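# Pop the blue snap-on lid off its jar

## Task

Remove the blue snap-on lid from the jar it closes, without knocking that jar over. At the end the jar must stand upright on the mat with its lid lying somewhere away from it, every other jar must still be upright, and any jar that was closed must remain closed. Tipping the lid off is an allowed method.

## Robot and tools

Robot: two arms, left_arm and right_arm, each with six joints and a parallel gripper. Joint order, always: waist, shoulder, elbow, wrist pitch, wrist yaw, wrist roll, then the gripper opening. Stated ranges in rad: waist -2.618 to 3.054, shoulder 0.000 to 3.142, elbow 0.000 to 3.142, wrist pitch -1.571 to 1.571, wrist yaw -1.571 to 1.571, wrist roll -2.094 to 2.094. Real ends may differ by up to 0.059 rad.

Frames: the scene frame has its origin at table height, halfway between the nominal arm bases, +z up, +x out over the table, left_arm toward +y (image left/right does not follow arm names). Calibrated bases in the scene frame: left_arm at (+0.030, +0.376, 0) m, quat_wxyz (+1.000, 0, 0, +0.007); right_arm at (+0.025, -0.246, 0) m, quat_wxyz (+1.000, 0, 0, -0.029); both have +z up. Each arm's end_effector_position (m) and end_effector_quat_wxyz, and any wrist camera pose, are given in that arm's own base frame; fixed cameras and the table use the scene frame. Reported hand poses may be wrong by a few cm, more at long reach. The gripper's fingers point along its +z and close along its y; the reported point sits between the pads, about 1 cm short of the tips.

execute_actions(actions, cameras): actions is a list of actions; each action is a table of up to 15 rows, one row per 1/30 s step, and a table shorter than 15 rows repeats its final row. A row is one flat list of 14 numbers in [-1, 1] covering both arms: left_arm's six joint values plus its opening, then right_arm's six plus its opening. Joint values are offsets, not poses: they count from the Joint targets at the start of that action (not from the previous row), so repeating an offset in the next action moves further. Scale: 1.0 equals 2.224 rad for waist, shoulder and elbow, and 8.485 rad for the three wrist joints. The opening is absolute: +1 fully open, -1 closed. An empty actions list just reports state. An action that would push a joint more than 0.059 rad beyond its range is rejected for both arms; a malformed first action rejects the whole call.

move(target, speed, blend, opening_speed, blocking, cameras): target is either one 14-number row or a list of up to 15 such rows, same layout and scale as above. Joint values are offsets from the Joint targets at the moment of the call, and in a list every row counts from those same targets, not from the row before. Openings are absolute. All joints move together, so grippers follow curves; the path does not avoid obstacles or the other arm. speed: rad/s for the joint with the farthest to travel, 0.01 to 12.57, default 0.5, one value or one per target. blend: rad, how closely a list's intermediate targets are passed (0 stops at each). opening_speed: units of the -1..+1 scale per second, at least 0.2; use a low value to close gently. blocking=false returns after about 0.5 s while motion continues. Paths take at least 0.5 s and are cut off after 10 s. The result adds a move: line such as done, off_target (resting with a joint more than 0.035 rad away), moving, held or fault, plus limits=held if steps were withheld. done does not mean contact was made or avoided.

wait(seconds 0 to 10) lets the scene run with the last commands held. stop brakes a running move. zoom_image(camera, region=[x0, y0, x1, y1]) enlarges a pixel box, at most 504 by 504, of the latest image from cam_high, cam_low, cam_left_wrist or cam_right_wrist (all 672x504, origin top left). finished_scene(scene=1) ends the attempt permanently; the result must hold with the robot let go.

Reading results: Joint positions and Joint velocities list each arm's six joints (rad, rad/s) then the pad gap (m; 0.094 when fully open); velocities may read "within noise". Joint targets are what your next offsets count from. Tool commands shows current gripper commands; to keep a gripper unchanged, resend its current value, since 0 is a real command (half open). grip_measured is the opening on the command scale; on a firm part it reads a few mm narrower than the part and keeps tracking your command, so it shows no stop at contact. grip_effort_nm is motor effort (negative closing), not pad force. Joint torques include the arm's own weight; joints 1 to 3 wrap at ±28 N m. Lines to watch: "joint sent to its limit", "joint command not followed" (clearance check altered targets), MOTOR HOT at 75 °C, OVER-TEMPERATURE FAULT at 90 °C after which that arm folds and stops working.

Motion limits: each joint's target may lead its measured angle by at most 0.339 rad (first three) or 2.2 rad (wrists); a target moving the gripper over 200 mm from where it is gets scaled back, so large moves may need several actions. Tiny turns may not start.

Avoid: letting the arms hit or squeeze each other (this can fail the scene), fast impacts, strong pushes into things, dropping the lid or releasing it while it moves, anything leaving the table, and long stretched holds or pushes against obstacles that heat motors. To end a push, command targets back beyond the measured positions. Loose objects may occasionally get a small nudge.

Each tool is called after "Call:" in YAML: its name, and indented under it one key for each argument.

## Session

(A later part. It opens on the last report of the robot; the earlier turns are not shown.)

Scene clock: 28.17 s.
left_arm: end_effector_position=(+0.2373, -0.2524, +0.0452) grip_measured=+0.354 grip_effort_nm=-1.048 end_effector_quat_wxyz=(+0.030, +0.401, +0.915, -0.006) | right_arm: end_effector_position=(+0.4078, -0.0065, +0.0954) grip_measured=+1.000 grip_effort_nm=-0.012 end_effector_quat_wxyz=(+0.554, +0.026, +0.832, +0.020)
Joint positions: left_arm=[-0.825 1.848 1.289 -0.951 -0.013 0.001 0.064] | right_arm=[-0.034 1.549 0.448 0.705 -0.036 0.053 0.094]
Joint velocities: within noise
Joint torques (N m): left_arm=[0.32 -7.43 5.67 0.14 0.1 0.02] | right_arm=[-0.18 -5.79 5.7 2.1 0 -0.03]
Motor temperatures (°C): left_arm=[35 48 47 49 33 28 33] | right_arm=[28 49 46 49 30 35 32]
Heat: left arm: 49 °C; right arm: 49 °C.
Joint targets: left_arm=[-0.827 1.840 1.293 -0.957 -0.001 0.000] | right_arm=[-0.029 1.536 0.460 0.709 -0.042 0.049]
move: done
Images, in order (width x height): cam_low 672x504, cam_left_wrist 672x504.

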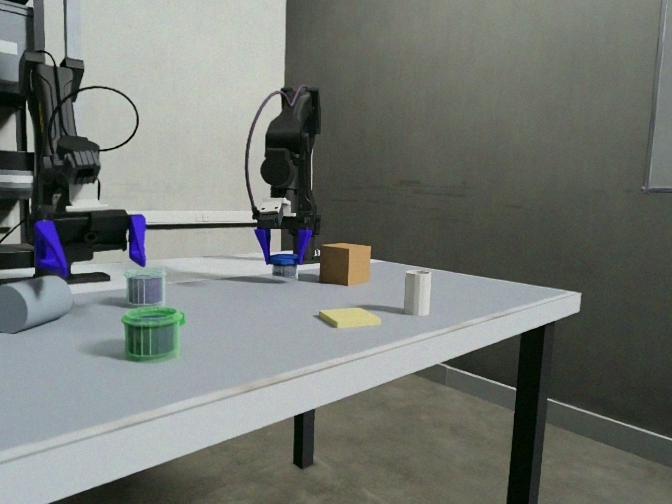

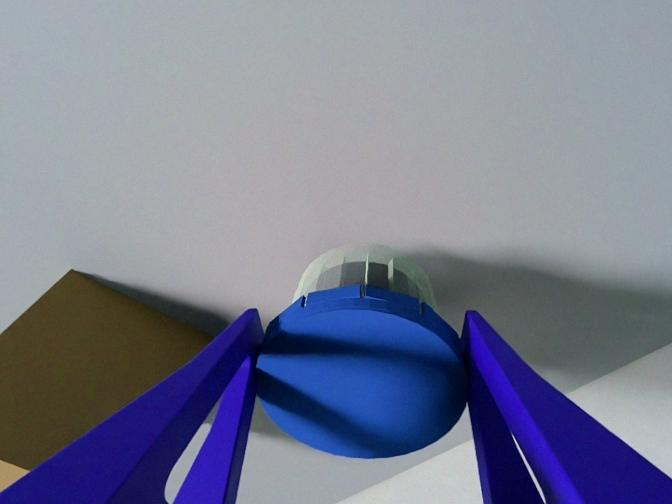

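Call:
move:
  target: [0,-0.0598,-0.0148,-0.0118,0,0,0.1,0,0,0,0,0,0,1]
  speed: 0.3

Call:
zoom_image:
  camera: "cam_low"
  region: [220, 180, 360, 280]

Scene clock: 29.87 s.
left_arm: end_effector_position=(+0.2186, -0.2324, +0.0667) grip_measured=+0.354 grip_effort_nm=-1.043 end_effector_quat_wxyz=(+0.016, +0.402, +0.916, -0.001) | right_arm: end_effector_position=(+0.4078, -0.0065, +0.0954) grip_measured=+1.000 grip_effort_nm=-0.012 end_effector_quat_wxyz=(+0.554, +0.026, +0.832, +0.020)
Joint positions: left_arm=[-0.825 1.752 1.258 -1.046 -0.011 0.001 0.064] | right_arm=[-0.034 1.549 0.448 0.705 -0.036 0.053 0.094]
Joint velocities: within noise
Joint torques (N m): left_arm=[0.29 -9.66 5.37 0.08 0.09 0.01] | right_arm=[-0.13 -5.83 5.71 2.1 -0.07 -0.02]
Motor temperatures (°C): left_arm=[35 48 47 49 33 28 33] | right_arm=[28 49 46 49 30 35 32]
Heat: left arm: 49 °C; right arm: 49 °C.
Joint targets: left_arm=[-0.827 1.707 1.260 -1.057 -0.001 0.000] | right_arm=[-0.029 1.536 0.460 0.709 -0.042 0.049]
move: off_target (left_arm); left_arm: the shoulder is farthest, 0.045 rad from its target

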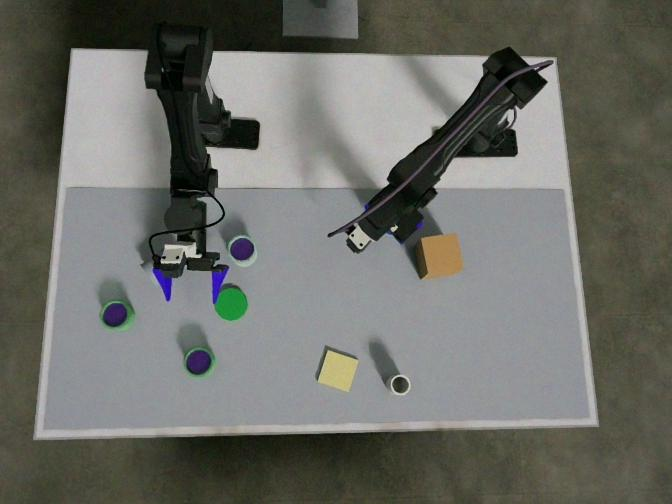

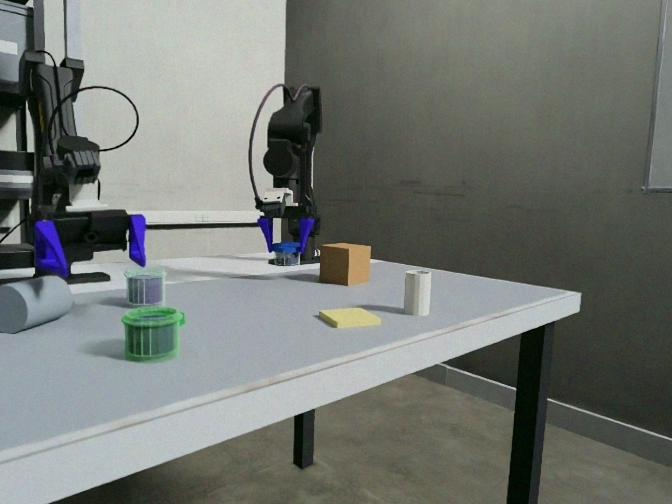

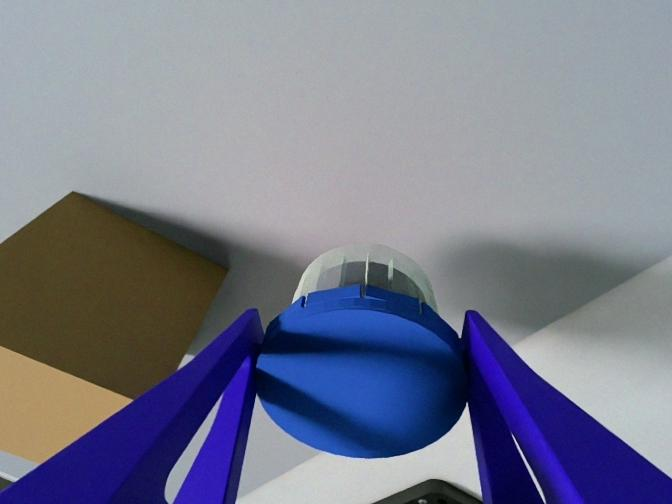

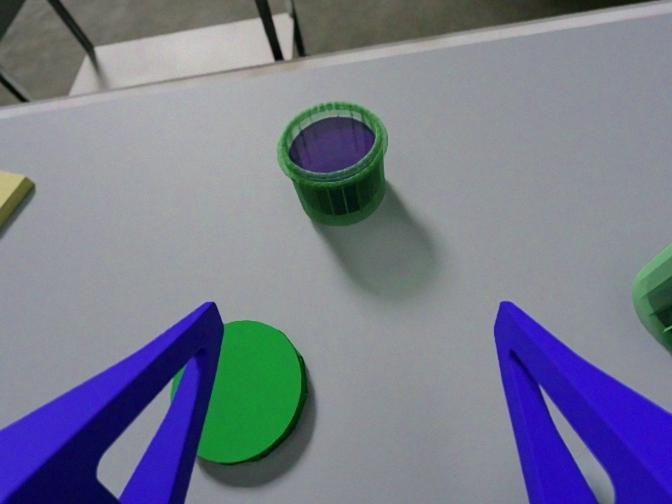

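Scaled by 3.600 from the camera's 672x504 image, which has a finer 960x720 frame.

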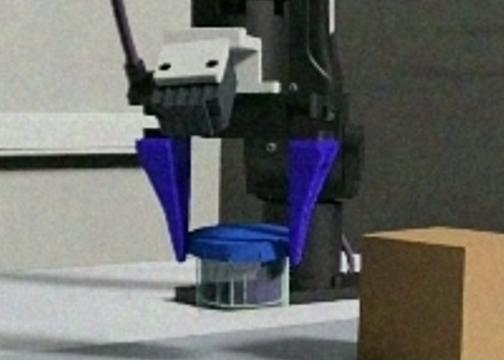

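Call:
move:
  target:
    - [0,0.0823,0.156,-0.0198,0,0,0.1,0,-0.1956,-0.0913,-0.0289,0.005,-0.0058,1]
    - [0,0.0823,0.156,-0.0198,0,0,0.1,0.47,-0.1956,-0.0913,-0.0289,0.005,-0.0058,1]
  speed: [0.5,0.8]

Call:
zoom_image:
  camera: "cam_low"
  region: [180, 150, 380, 300]

Call:
zoom_image:
  camera: "cam_high"
  region: [260, 140, 480, 300]

Scene clock: 35.33 s.
left_arm: end_effector_position=(+0.2455, -0.2624, +0.0965) grip_measured=+0.354 grip_effort_nm=-1.048 end_effector_quat_wxyz=(+0.011, +0.401, +0.916, +0.000) | right_arm: end_effector_position=(+0.1794, +0.2951, +0.1262) grip_measured=+1.000 grip_effort_nm=-0.017 end_effector_quat_wxyz=(+0.498, -0.396, +0.716, +0.287)
Joint positions: left_arm=[-0.825 1.893 1.557 -1.215 -0.008 0 0.064] | right_arm=[1.016 1.124 0.267 0.51 -0.01 0.013 0.094]
Joint velocities: within noise
Joint torques (N m): left_arm=[0.4 -7.51 9.26 0.02 0.08 0.03] | right_arm=[0.42 -3.47 4.75 1.6 0.09 -0.09]
Motor temperatures (°C): left_arm=[35 48 47 49 33 28 33] | right_arm=[28 49 45 48 30 35 32]
Heat: left arm: 49 °C; right arm: 49 °C.
Joint targets: left_arm=[-0.827 1.890 1.607 -1.225 -0.001 0.000] | right_arm=[1.016 1.101 0.257 0.464 0.001 -0.001]
move: off_target (left_arm, right_arm); left_arm: the elbow is farthest, 0.050 rad from its target; right_arm: the wrist pitch is farthest, 0.046 rad from its target

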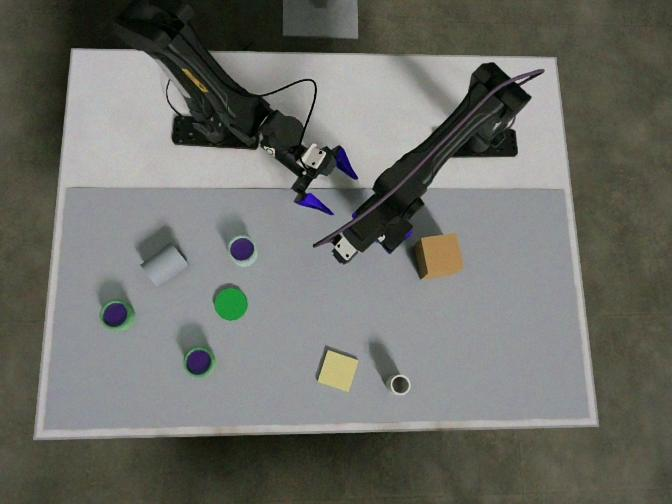

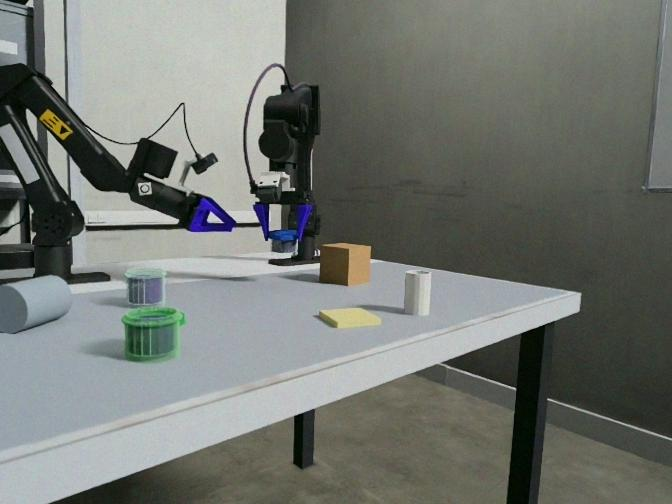

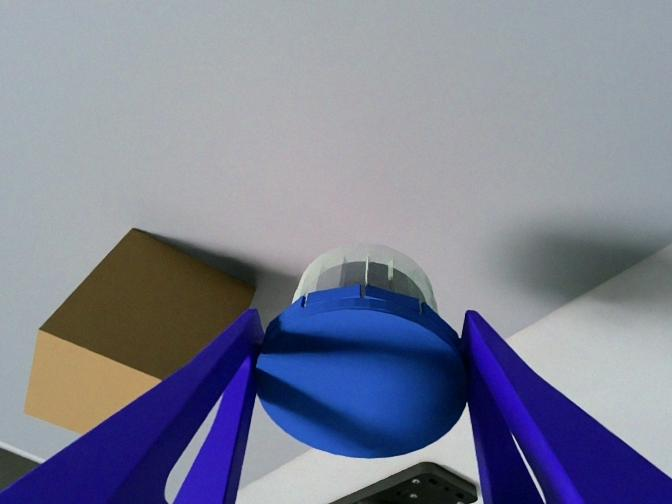

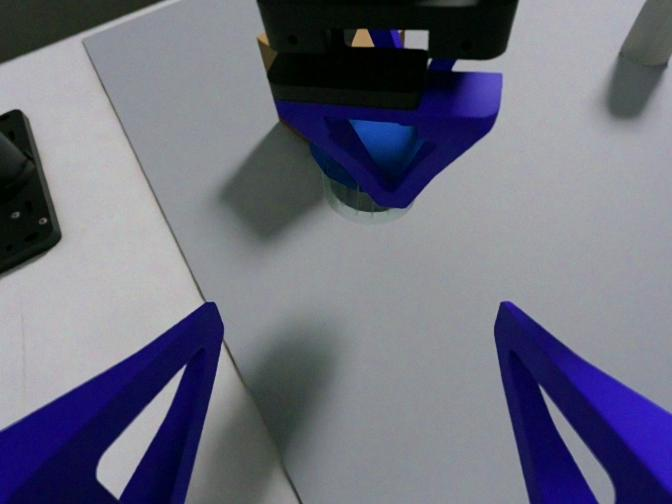

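Scaled by 2.520 from the camera's 672x504 image, which has a finer 960x720 frame.

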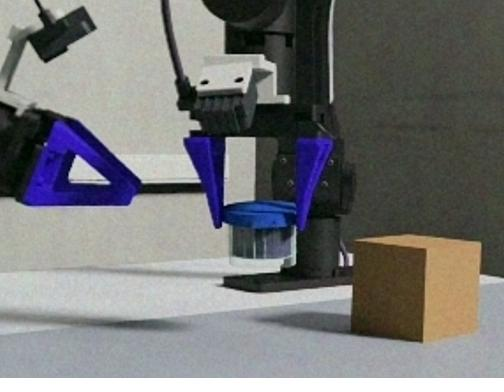

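Scaled by 2.291 from the camera's 672x504 image, which has a finer 960x720 frame.

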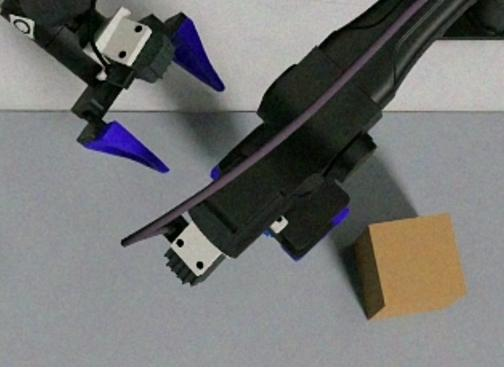

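Call:
move:
  target: [0,0,0,0,0,0,0.1,-0.005,0.175,0.0594,0.0262,0,0,1]
  speed: 0.4

Call:
zoom_image:
  camera: "cam_low"
  region: [200, 180, 340, 280]

Scene clock: 38.20 s.
left_arm: end_effector_position=(+0.2453, -0.2626, +0.0965) grip_measured=+0.354 grip_effort_nm=-1.043 end_effector_quat_wxyz=(+0.010, +0.400, +0.916, -0.001) | right_arm: end_effector_position=(+0.1944, +0.3193, +0.0649) grip_measured=+1.000 grip_effort_nm=-0.017 end_effector_quat_wxyz=(+0.439, -0.417, +0.754, +0.254)
Joint positions: left_arm=[-0.825 1.893 1.557 -1.215 -0.007 -0.002 0.064] | right_arm=[1.016 1.487 0.356 0.625 -0.01 0.013 0.094]
Joint velocities: within noise
Joint torques (N m): left_arm=[0.35 -7.5 9.44 0.07 0.06 0.01] | right_arm=[-0.57 -3.73 7.31 2.68 0.06 -0.09]
Motor temperatures (°C): left_arm=[35 48 47 48 33 28 33] | right_arm=[28 48 45 48 30 35 32]
Heat: left arm: 48 °C; right arm: 48 °C.
Joint targets: left_arm=[-0.827 1.890 1.607 -1.225 -0.001 0.000] | right_arm=[1.005 1.491 0.389 0.687 0.001 -0.001]
move: off_target (left_arm, right_arm); left_arm: the elbow is farthest, 0.050 rad from its target; right_arm: the wrist pitch is farthest, 0.061 rad from its target

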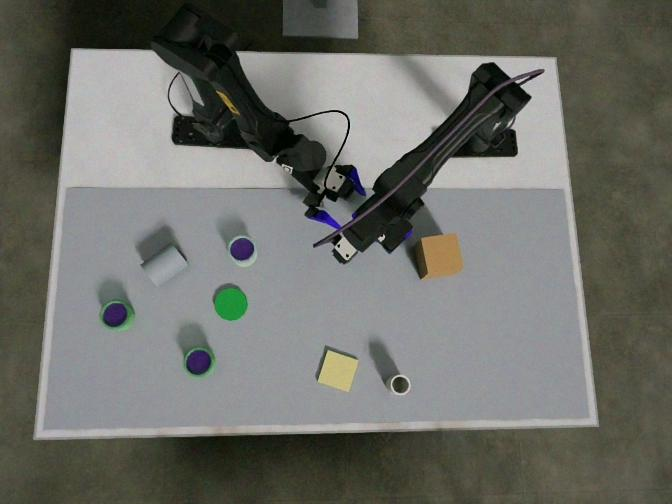

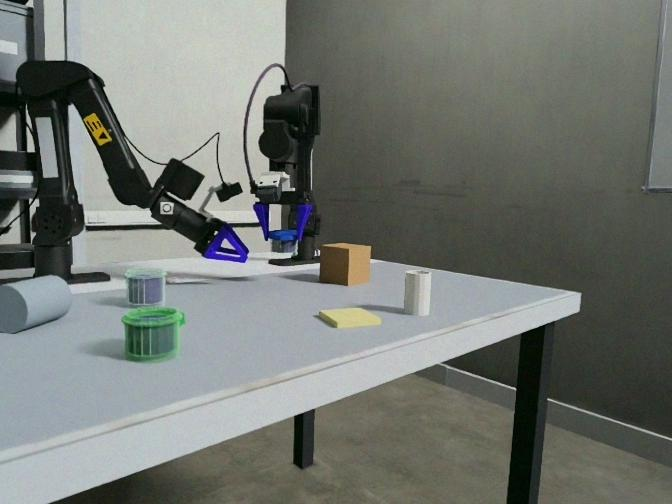

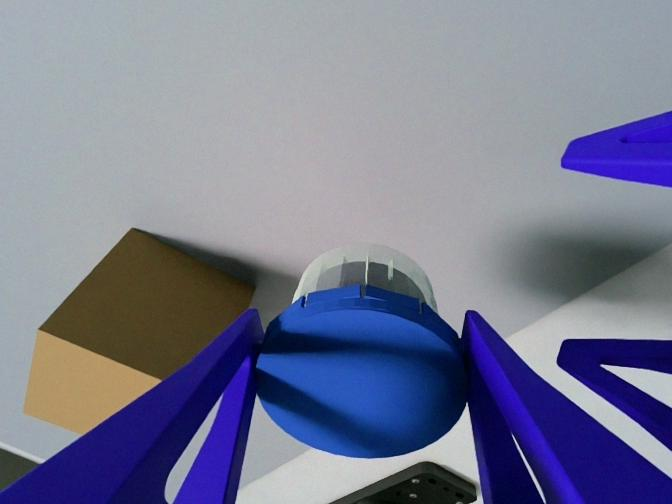

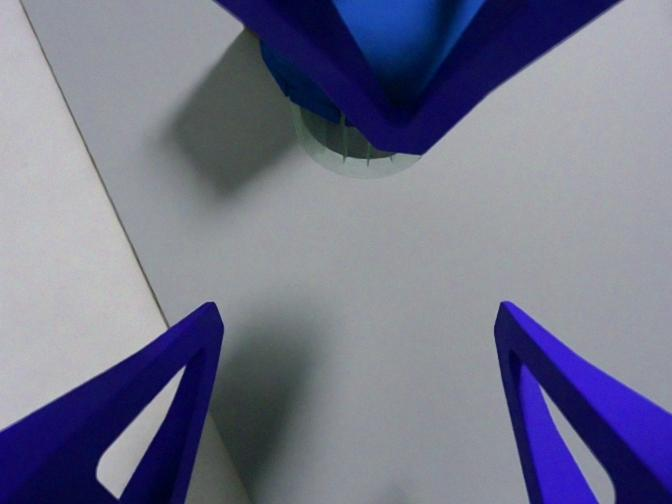

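Scaled by 3.600 from the camera's 672x504 image, which has a finer 960x720 frame.

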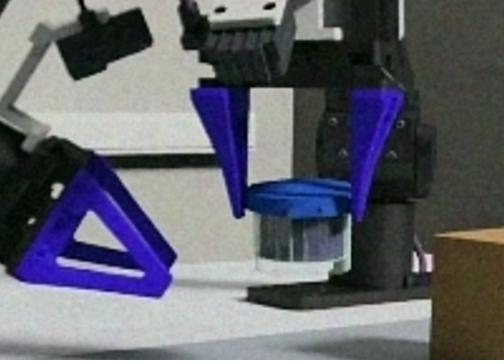

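Call:
move:
  target:
    - [0,0,0,0,0,0,0.1,0,0,0.0157,0.0071,0,0,1]
    - [0,0,0,0,0,0,0.1,0,0.072,0.0562,0.0173,0,0,1]
  speed: 0.3

Call:
zoom_image:
  camera: "cam_low"
  region: [200, 180, 340, 280]

Scene clock: 40.20 s.
left_arm: end_effector_position=(+0.2453, -0.2626, +0.0965) grip_measured=+0.354 grip_effort_nm=-1.043 end_effector_quat_wxyz=(+0.010, +0.400, +0.916, -0.001) | right_arm: end_effector_position=(+0.2196, +0.3596, +0.0854) grip_measured=+1.000 grip_effort_nm=-0.022 end_effector_quat_wxyz=(+0.482, -0.402, +0.728, +0.277)
Joint positions: left_arm=[-0.825 1.893 1.557 -1.215 -0.007 -0.002 0.064] | right_arm=[1.016 1.645 0.481 0.771 -0.009 0.013 0.094]
Joint velocities: within noise
Joint torques (N m): left_arm=[0.42 -7.53 9.33 0.05 0.11 0.02] | right_arm=[-0.39 -4.57 7.19 2.69 0.01 -0.09]
Motor temperatures (°C): left_arm=[35 48 47 48 33 28 33] | right_arm=[28 48 45 49 30 35 32]
Heat: left arm: 48 °C; right arm: 49 °C.
Joint targets: left_arm=[-0.827 1.890 1.607 -1.225 -0.001 0.000] | right_arm=[1.005 1.651 0.514 0.833 0.001 -0.001]
move: off_target (left_arm, right_arm); left_arm: the elbow is farthest, 0.050 rad from its target; right_arm: the wrist pitch is farthest, 0.063 rad from its target

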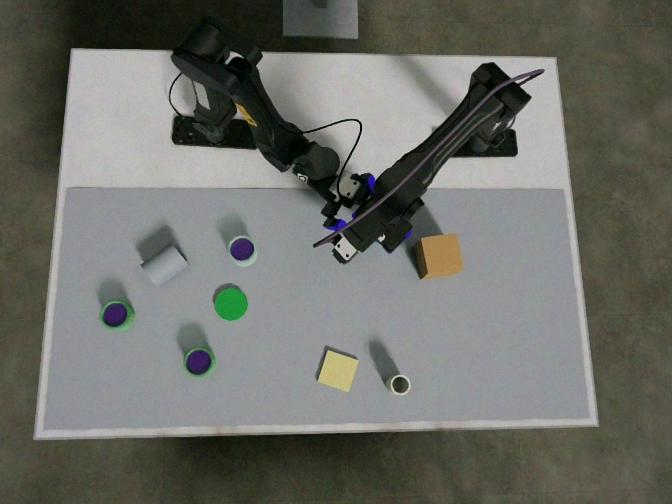

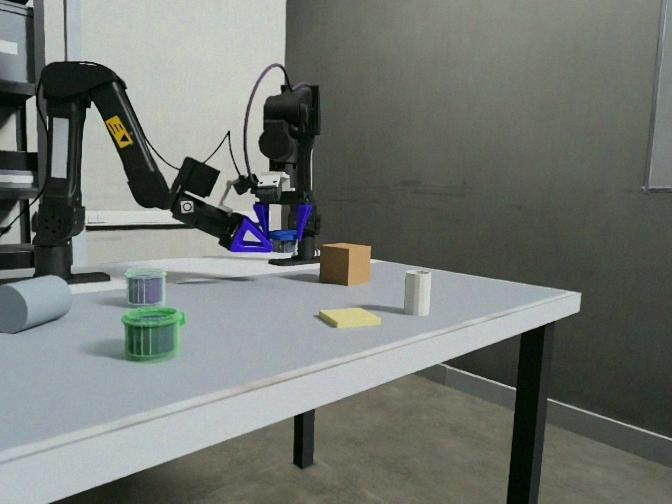

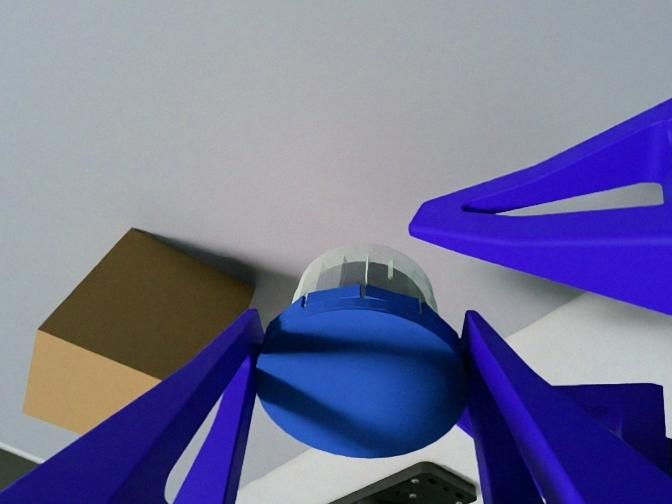

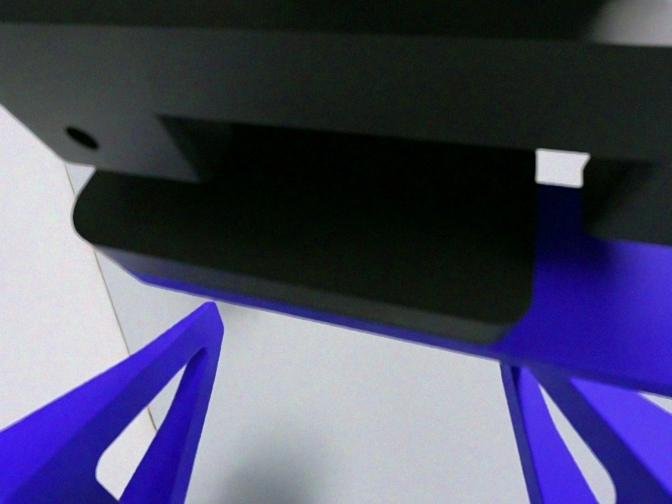

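Scaled by 3.600 from the camera's 672x504 image, which has a finer 960x720 frame.

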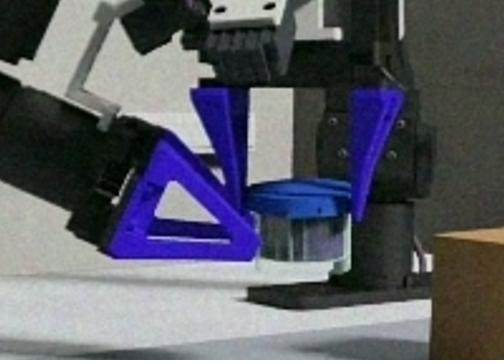

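Call:
move:
  target: [0,0,0,0,0,0,0.1,0,0.094,-0.0827,0.0715,0,0,1]
  speed: 0.4

Call:
zoom_image:
  camera: "cam_low"
  region: [200, 180, 340, 280]

Scene clock: 43.77 s.
left_arm: end_effector_position=(+0.2451, -0.2628, +0.0965) grip_measured=+0.354 grip_effort_nm=-1.048 end_effector_quat_wxyz=(+0.010, +0.400, +0.917, -0.002) | right_arm: end_effector_position=(+0.2148, +0.3518, +0.0953) grip_measured=+1.000 grip_effort_nm=-0.017 end_effector_quat_wxyz=(+0.568, -0.366, +0.661, +0.325)
Joint positions: left_arm=[-0.825 1.893 1.557 -1.215 -0.005 -0.003 0.064] | right_arm=[1.016 1.852 0.334 1.375 -0.009 0.013 0.094]
Joint velocities: within noise
Joint torques (N m): left_arm=[0.29 -7.54 9.35 0.04 0.09 0.02] | right_arm=[-0.55 -4.68 2.36 2.88 0.04 -0.07]
Motor temperatures (°C): left_arm=[35 48 47 48 33 28 33] | right_arm=[28 48 45 49 30 35 32]
Heat: left arm: 48 °C; right arm: 49 °C.
Joint targets: left_arm=[-0.827 1.890 1.607 -1.225 -0.001 0.000] | right_arm=[1.005 1.860 0.330 1.440 0.001 -0.001]
move: off_target (left_arm, right_arm); left_arm: the elbow is farthest, 0.050 rad from its target; right_arm: the wrist pitch is farthest, 0.064 rad from its target

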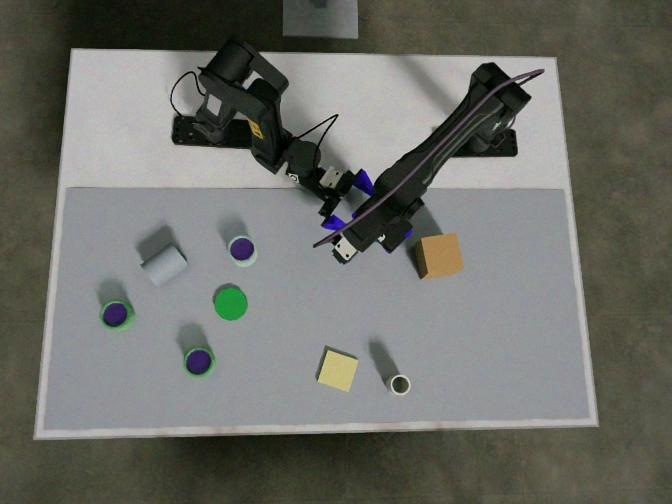

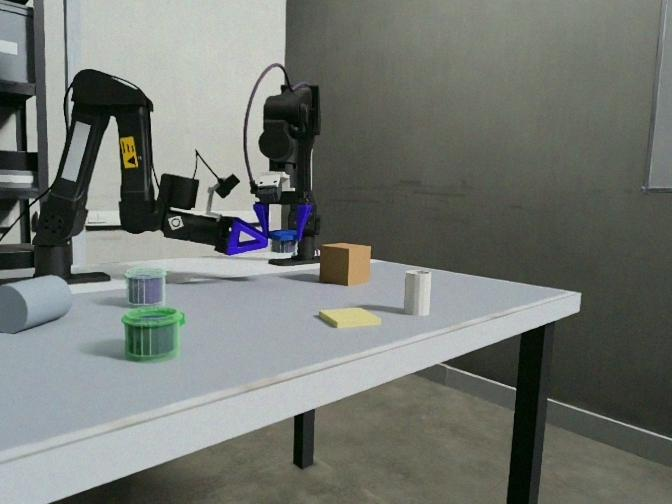

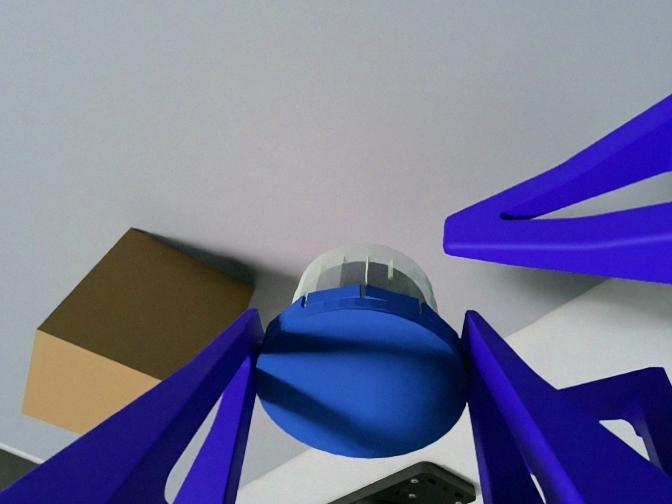

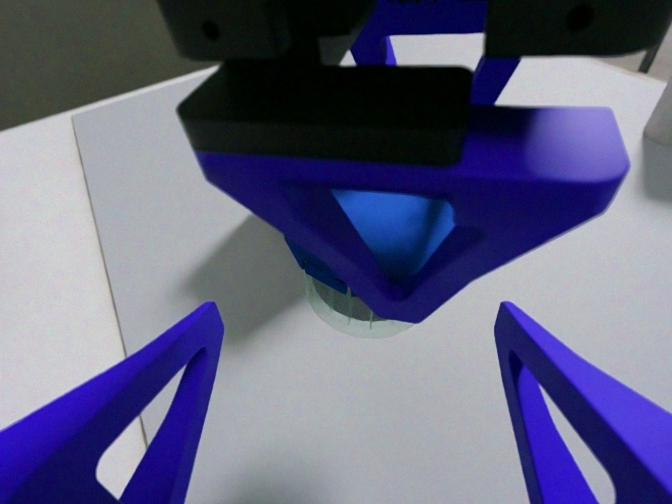

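Scaled by 3.600 from the camera's 672x504 image, which has a finer 960x720 frame.

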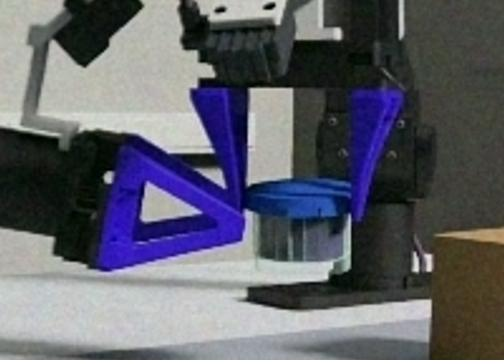

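Call:
move:
  target:
    - [0,0,0,0,0,0,0.1,0,0.0027,-0.0135,0,0,0,1]
    - [0,0,0,0,0,0,0.1,0,0.0486,0.0562,-0.0059,0,0,1]
  speed: 0.2

Call:
zoom_image:
  camera: "cam_low"
  region: [200, 180, 340, 280]

Scene clock: 45.83 s.
left_arm: end_effector_position=(+0.2451, -0.2628, +0.0965) grip_measured=+0.354 grip_effort_nm=-1.038 end_effector_quat_wxyz=(+0.010, +0.400, +0.917, -0.002) | right_arm: end_effector_position=(+0.2279, +0.3725, +0.0854) grip_measured=+1.000 grip_effort_nm=-0.017 end_effector_quat_wxyz=(+0.568, -0.366, +0.662, +0.325)
Joint positions: left_arm=[-0.825 1.893 1.557 -1.215 -0.005 -0.003 0.064] | right_arm=[1.016 1.957 0.432 1.38 -0.007 0.013 0.094]
Joint velocities: within noise
Joint torques (N m): left_arm=[0.31 -7.47 9.32 0.05 0.09 0.01] | right_arm=[-0.68 -5.53 4.7 2.21 0.07 -0.16]
Motor temperatures (°C): left_arm=[35 48 47 47 33 28 33] | right_arm=[28 48 45 50 30 35 32]
Heat: left arm: 48 °C; right arm: 50 °C.
Joint targets: left_arm=[-0.827 1.890 1.607 -1.225 -0.001 0.000] | right_arm=[1.005 1.968 0.455 1.390 0.001 -0.001]
move: off_target (left_arm); left_arm: the elbow is farthest, 0.050 rad from its target

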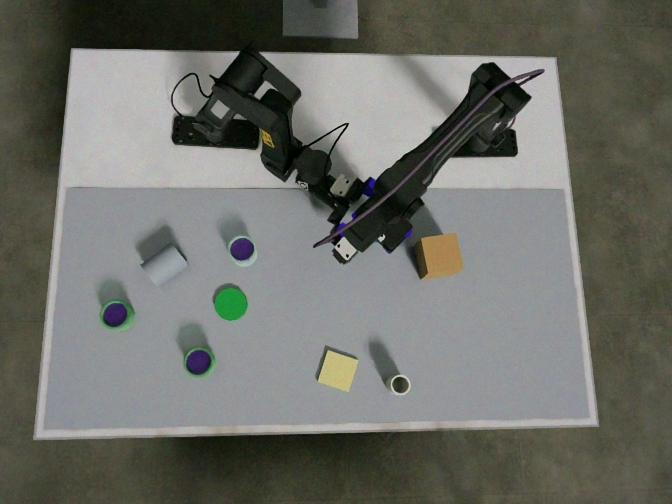

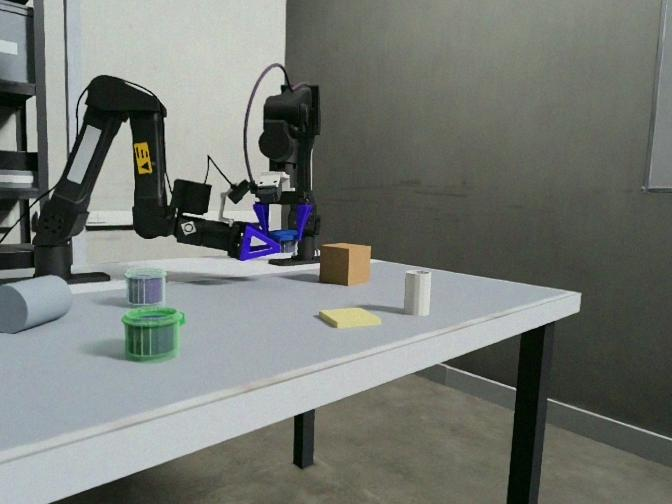

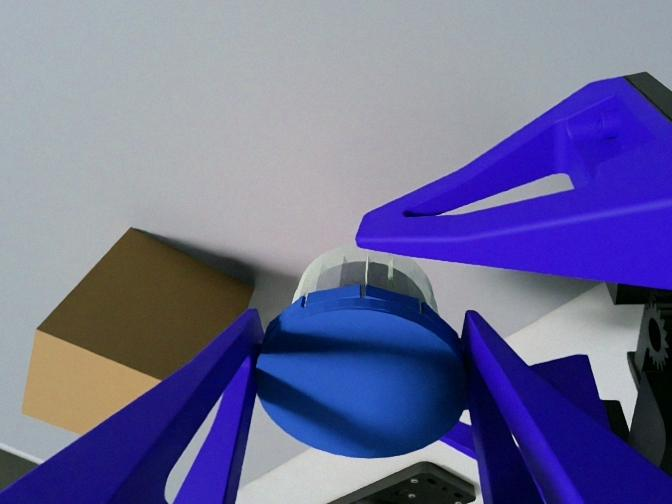

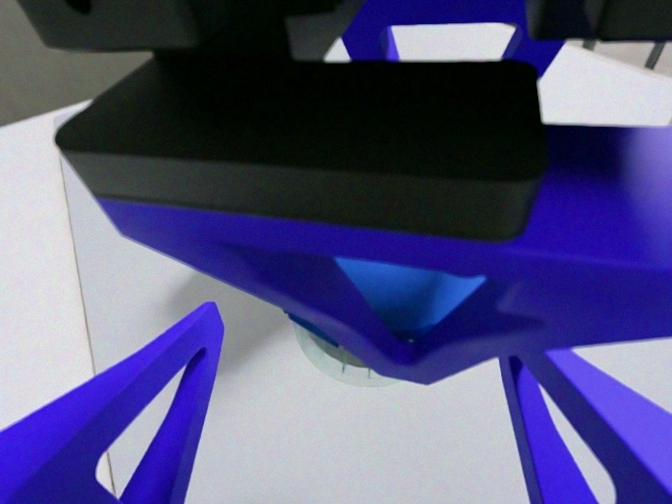

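Scaled by 3.600 from the camera's 672x504 image, which has a finer 960x720 frame.

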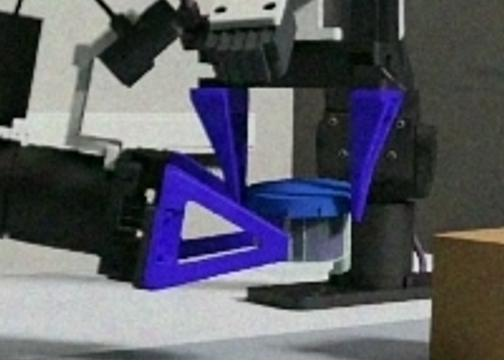

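Call:
move:
  target: [0,0,0,0,0,0,0.1,0,0.0144,0.0135,0.0005,0,0,1]
  speed: 0.2

Call:
zoom_image:
  camera: "cam_low"
  region: [200, 180, 340, 280]

Scene clock: 47.17 s.
left_arm: end_effector_position=(+0.2451, -0.2628, +0.0965) grip_measured=+0.354 grip_effort_nm=-1.043 end_effector_quat_wxyz=(+0.010, +0.400, +0.917, -0.002) | right_arm: end_effector_position=(+0.2314, +0.3780, +0.0806) grip_measured=+1.000 grip_effort_nm=-0.012 end_effector_quat_wxyz=(+0.567, -0.366, +0.663, +0.324)
Joint positions: left_arm=[-0.825 1.893 1.557 -1.215 -0.005 -0.003 0.064] | right_arm=[1.016 1.989 0.46 1.38 -0.007 0.013 0.094]
Joint velocities: within noise
Joint torques (N m): left_arm=[0.28 -7.41 9.42 0.07 0.11 0.02] | right_arm=[-0.53 -5.68 4.83 2.29 0.07 -0.08]
Motor temperatures (°C): left_arm=[35 48 47 47 33 28 33] | right_arm=[28 48 45 50 30 34 32]
Heat: left arm: 48 °C; right arm: 50 °C.
Joint targets: left_arm=[-0.827 1.890 1.607 -1.225 -0.001 0.000] | right_arm=[1.005 2.000 0.485 1.394 0.001 -0.001]
move: off_target (left_arm); left_arm: the elbow is farthest, 0.050 rad from its target

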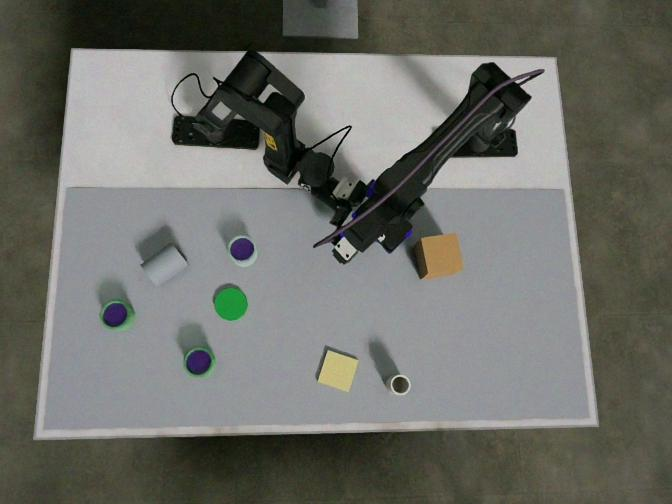

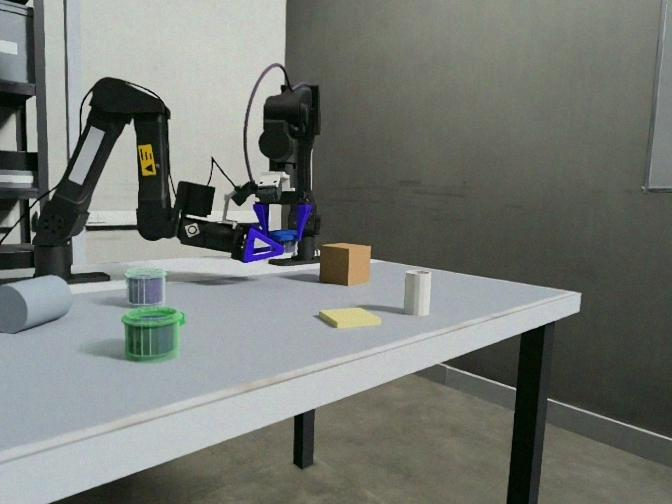

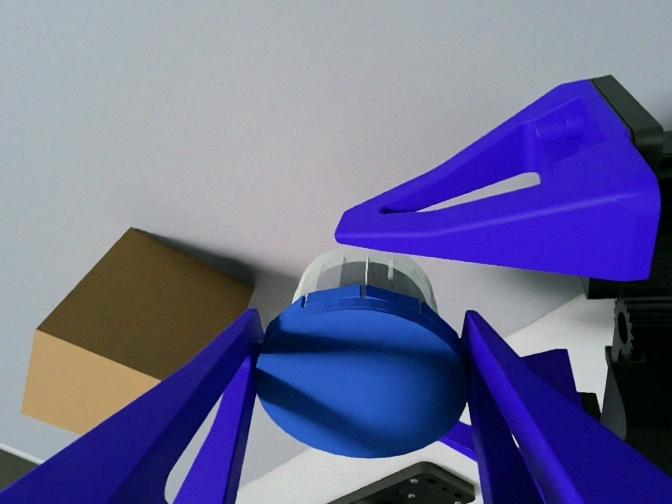

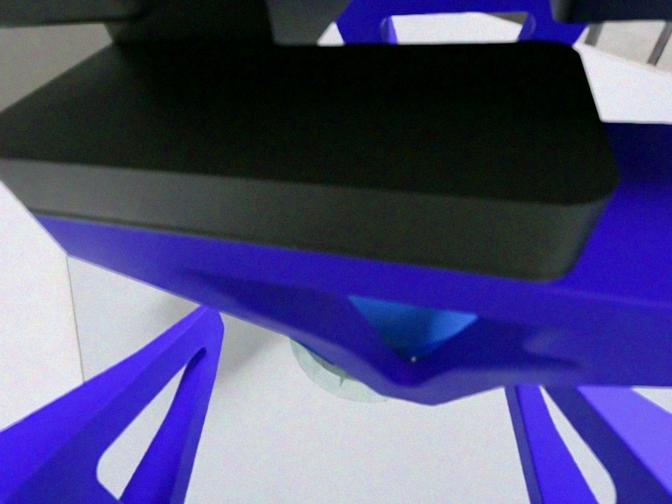

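Scaled by 3.600 from the camera's 672x504 image, which has a finer 960x720 frame.

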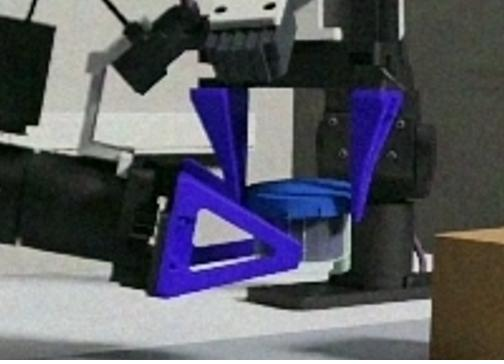

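Call:
move:
  target: [0,0,0,0,0,0,0.1,0.0045,0,0,0,0,0,0]
  opening_speed: 0.4

Call:
zoom_image:
  camera: "cam_low"
  region: [200, 180, 340, 280]

Scene clock: 50.13 s.
left_arm: end_effector_position=(+0.2439, -0.2623, +0.0965) grip_measured=+0.354 grip_effort_nm=-1.043 end_effector_quat_wxyz=(+0.007, +0.399, +0.917, -0.002) | right_arm: end_effector_position=(+0.2342, +0.3763, +0.0806) grip_measured=+0.179 grip_effort_nm=-1.053 end_effector_quat_wxyz=(+0.569, -0.363, +0.665, +0.319)
Joint positions: left_arm=[-0.825 1.893 1.557 -1.22 -0.002 -0.005 0.064] | right_arm=[1.013 1.989 0.46 1.38 0.004 0.012 0.055]
Joint velocities: within noise
Joint torques (N m): left_arm=[0.38 -7.6 9.35 0.11 0.07 0.02] | right_arm=[0.1 -5.67 4.96 2.26 0.05 -0.1]
Motor temperatures (°C): left_arm=[35 48 47 47 33 28 33] | right_arm=[28 48 45 50 30 34 32]
Heat: left arm: 48 °C; right arm: 50 °C.
Joint targets: left_arm=[-0.827 1.890 1.607 -1.225 -0.001 0.000] | right_arm=[1.015 2.000 0.485 1.394 0.001 -0.001]
move: off_target (left_arm); left_arm: the elbow is farthest, 0.050 rad from its target

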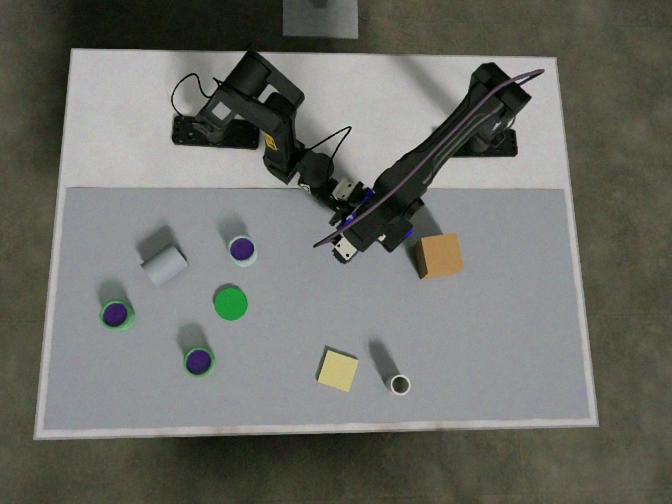

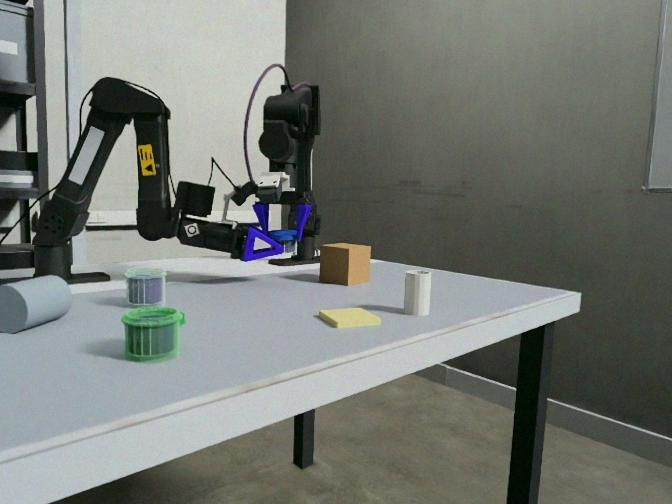

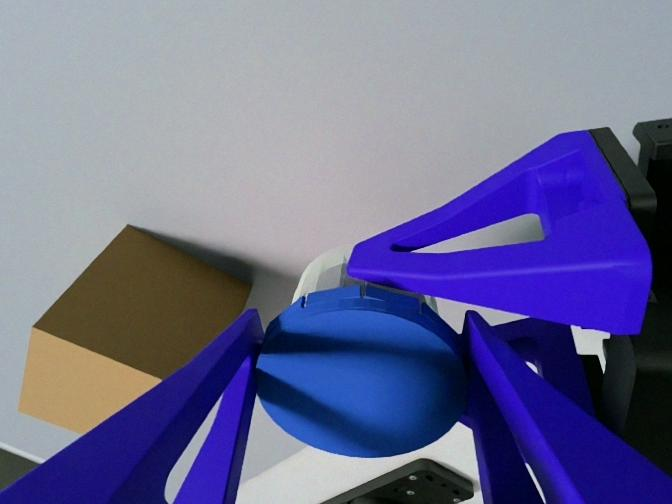

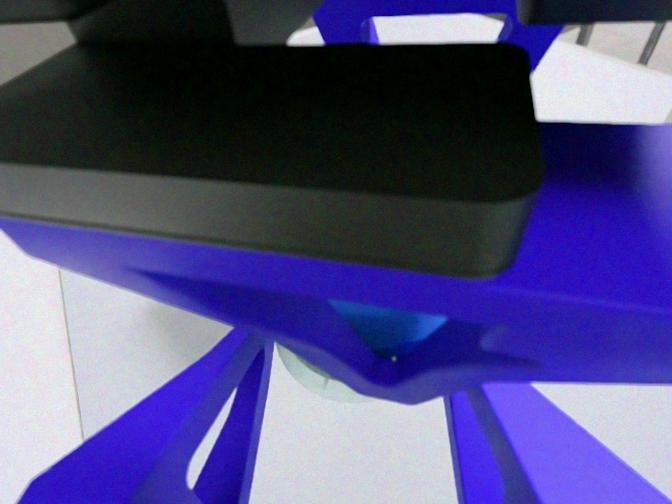

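Scaled by 3.600 from the camera's 672x504 image, which has a finer 960x720 frame.

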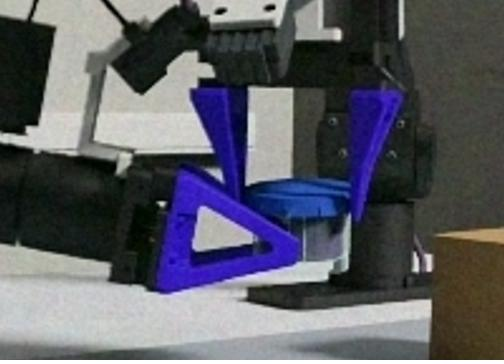

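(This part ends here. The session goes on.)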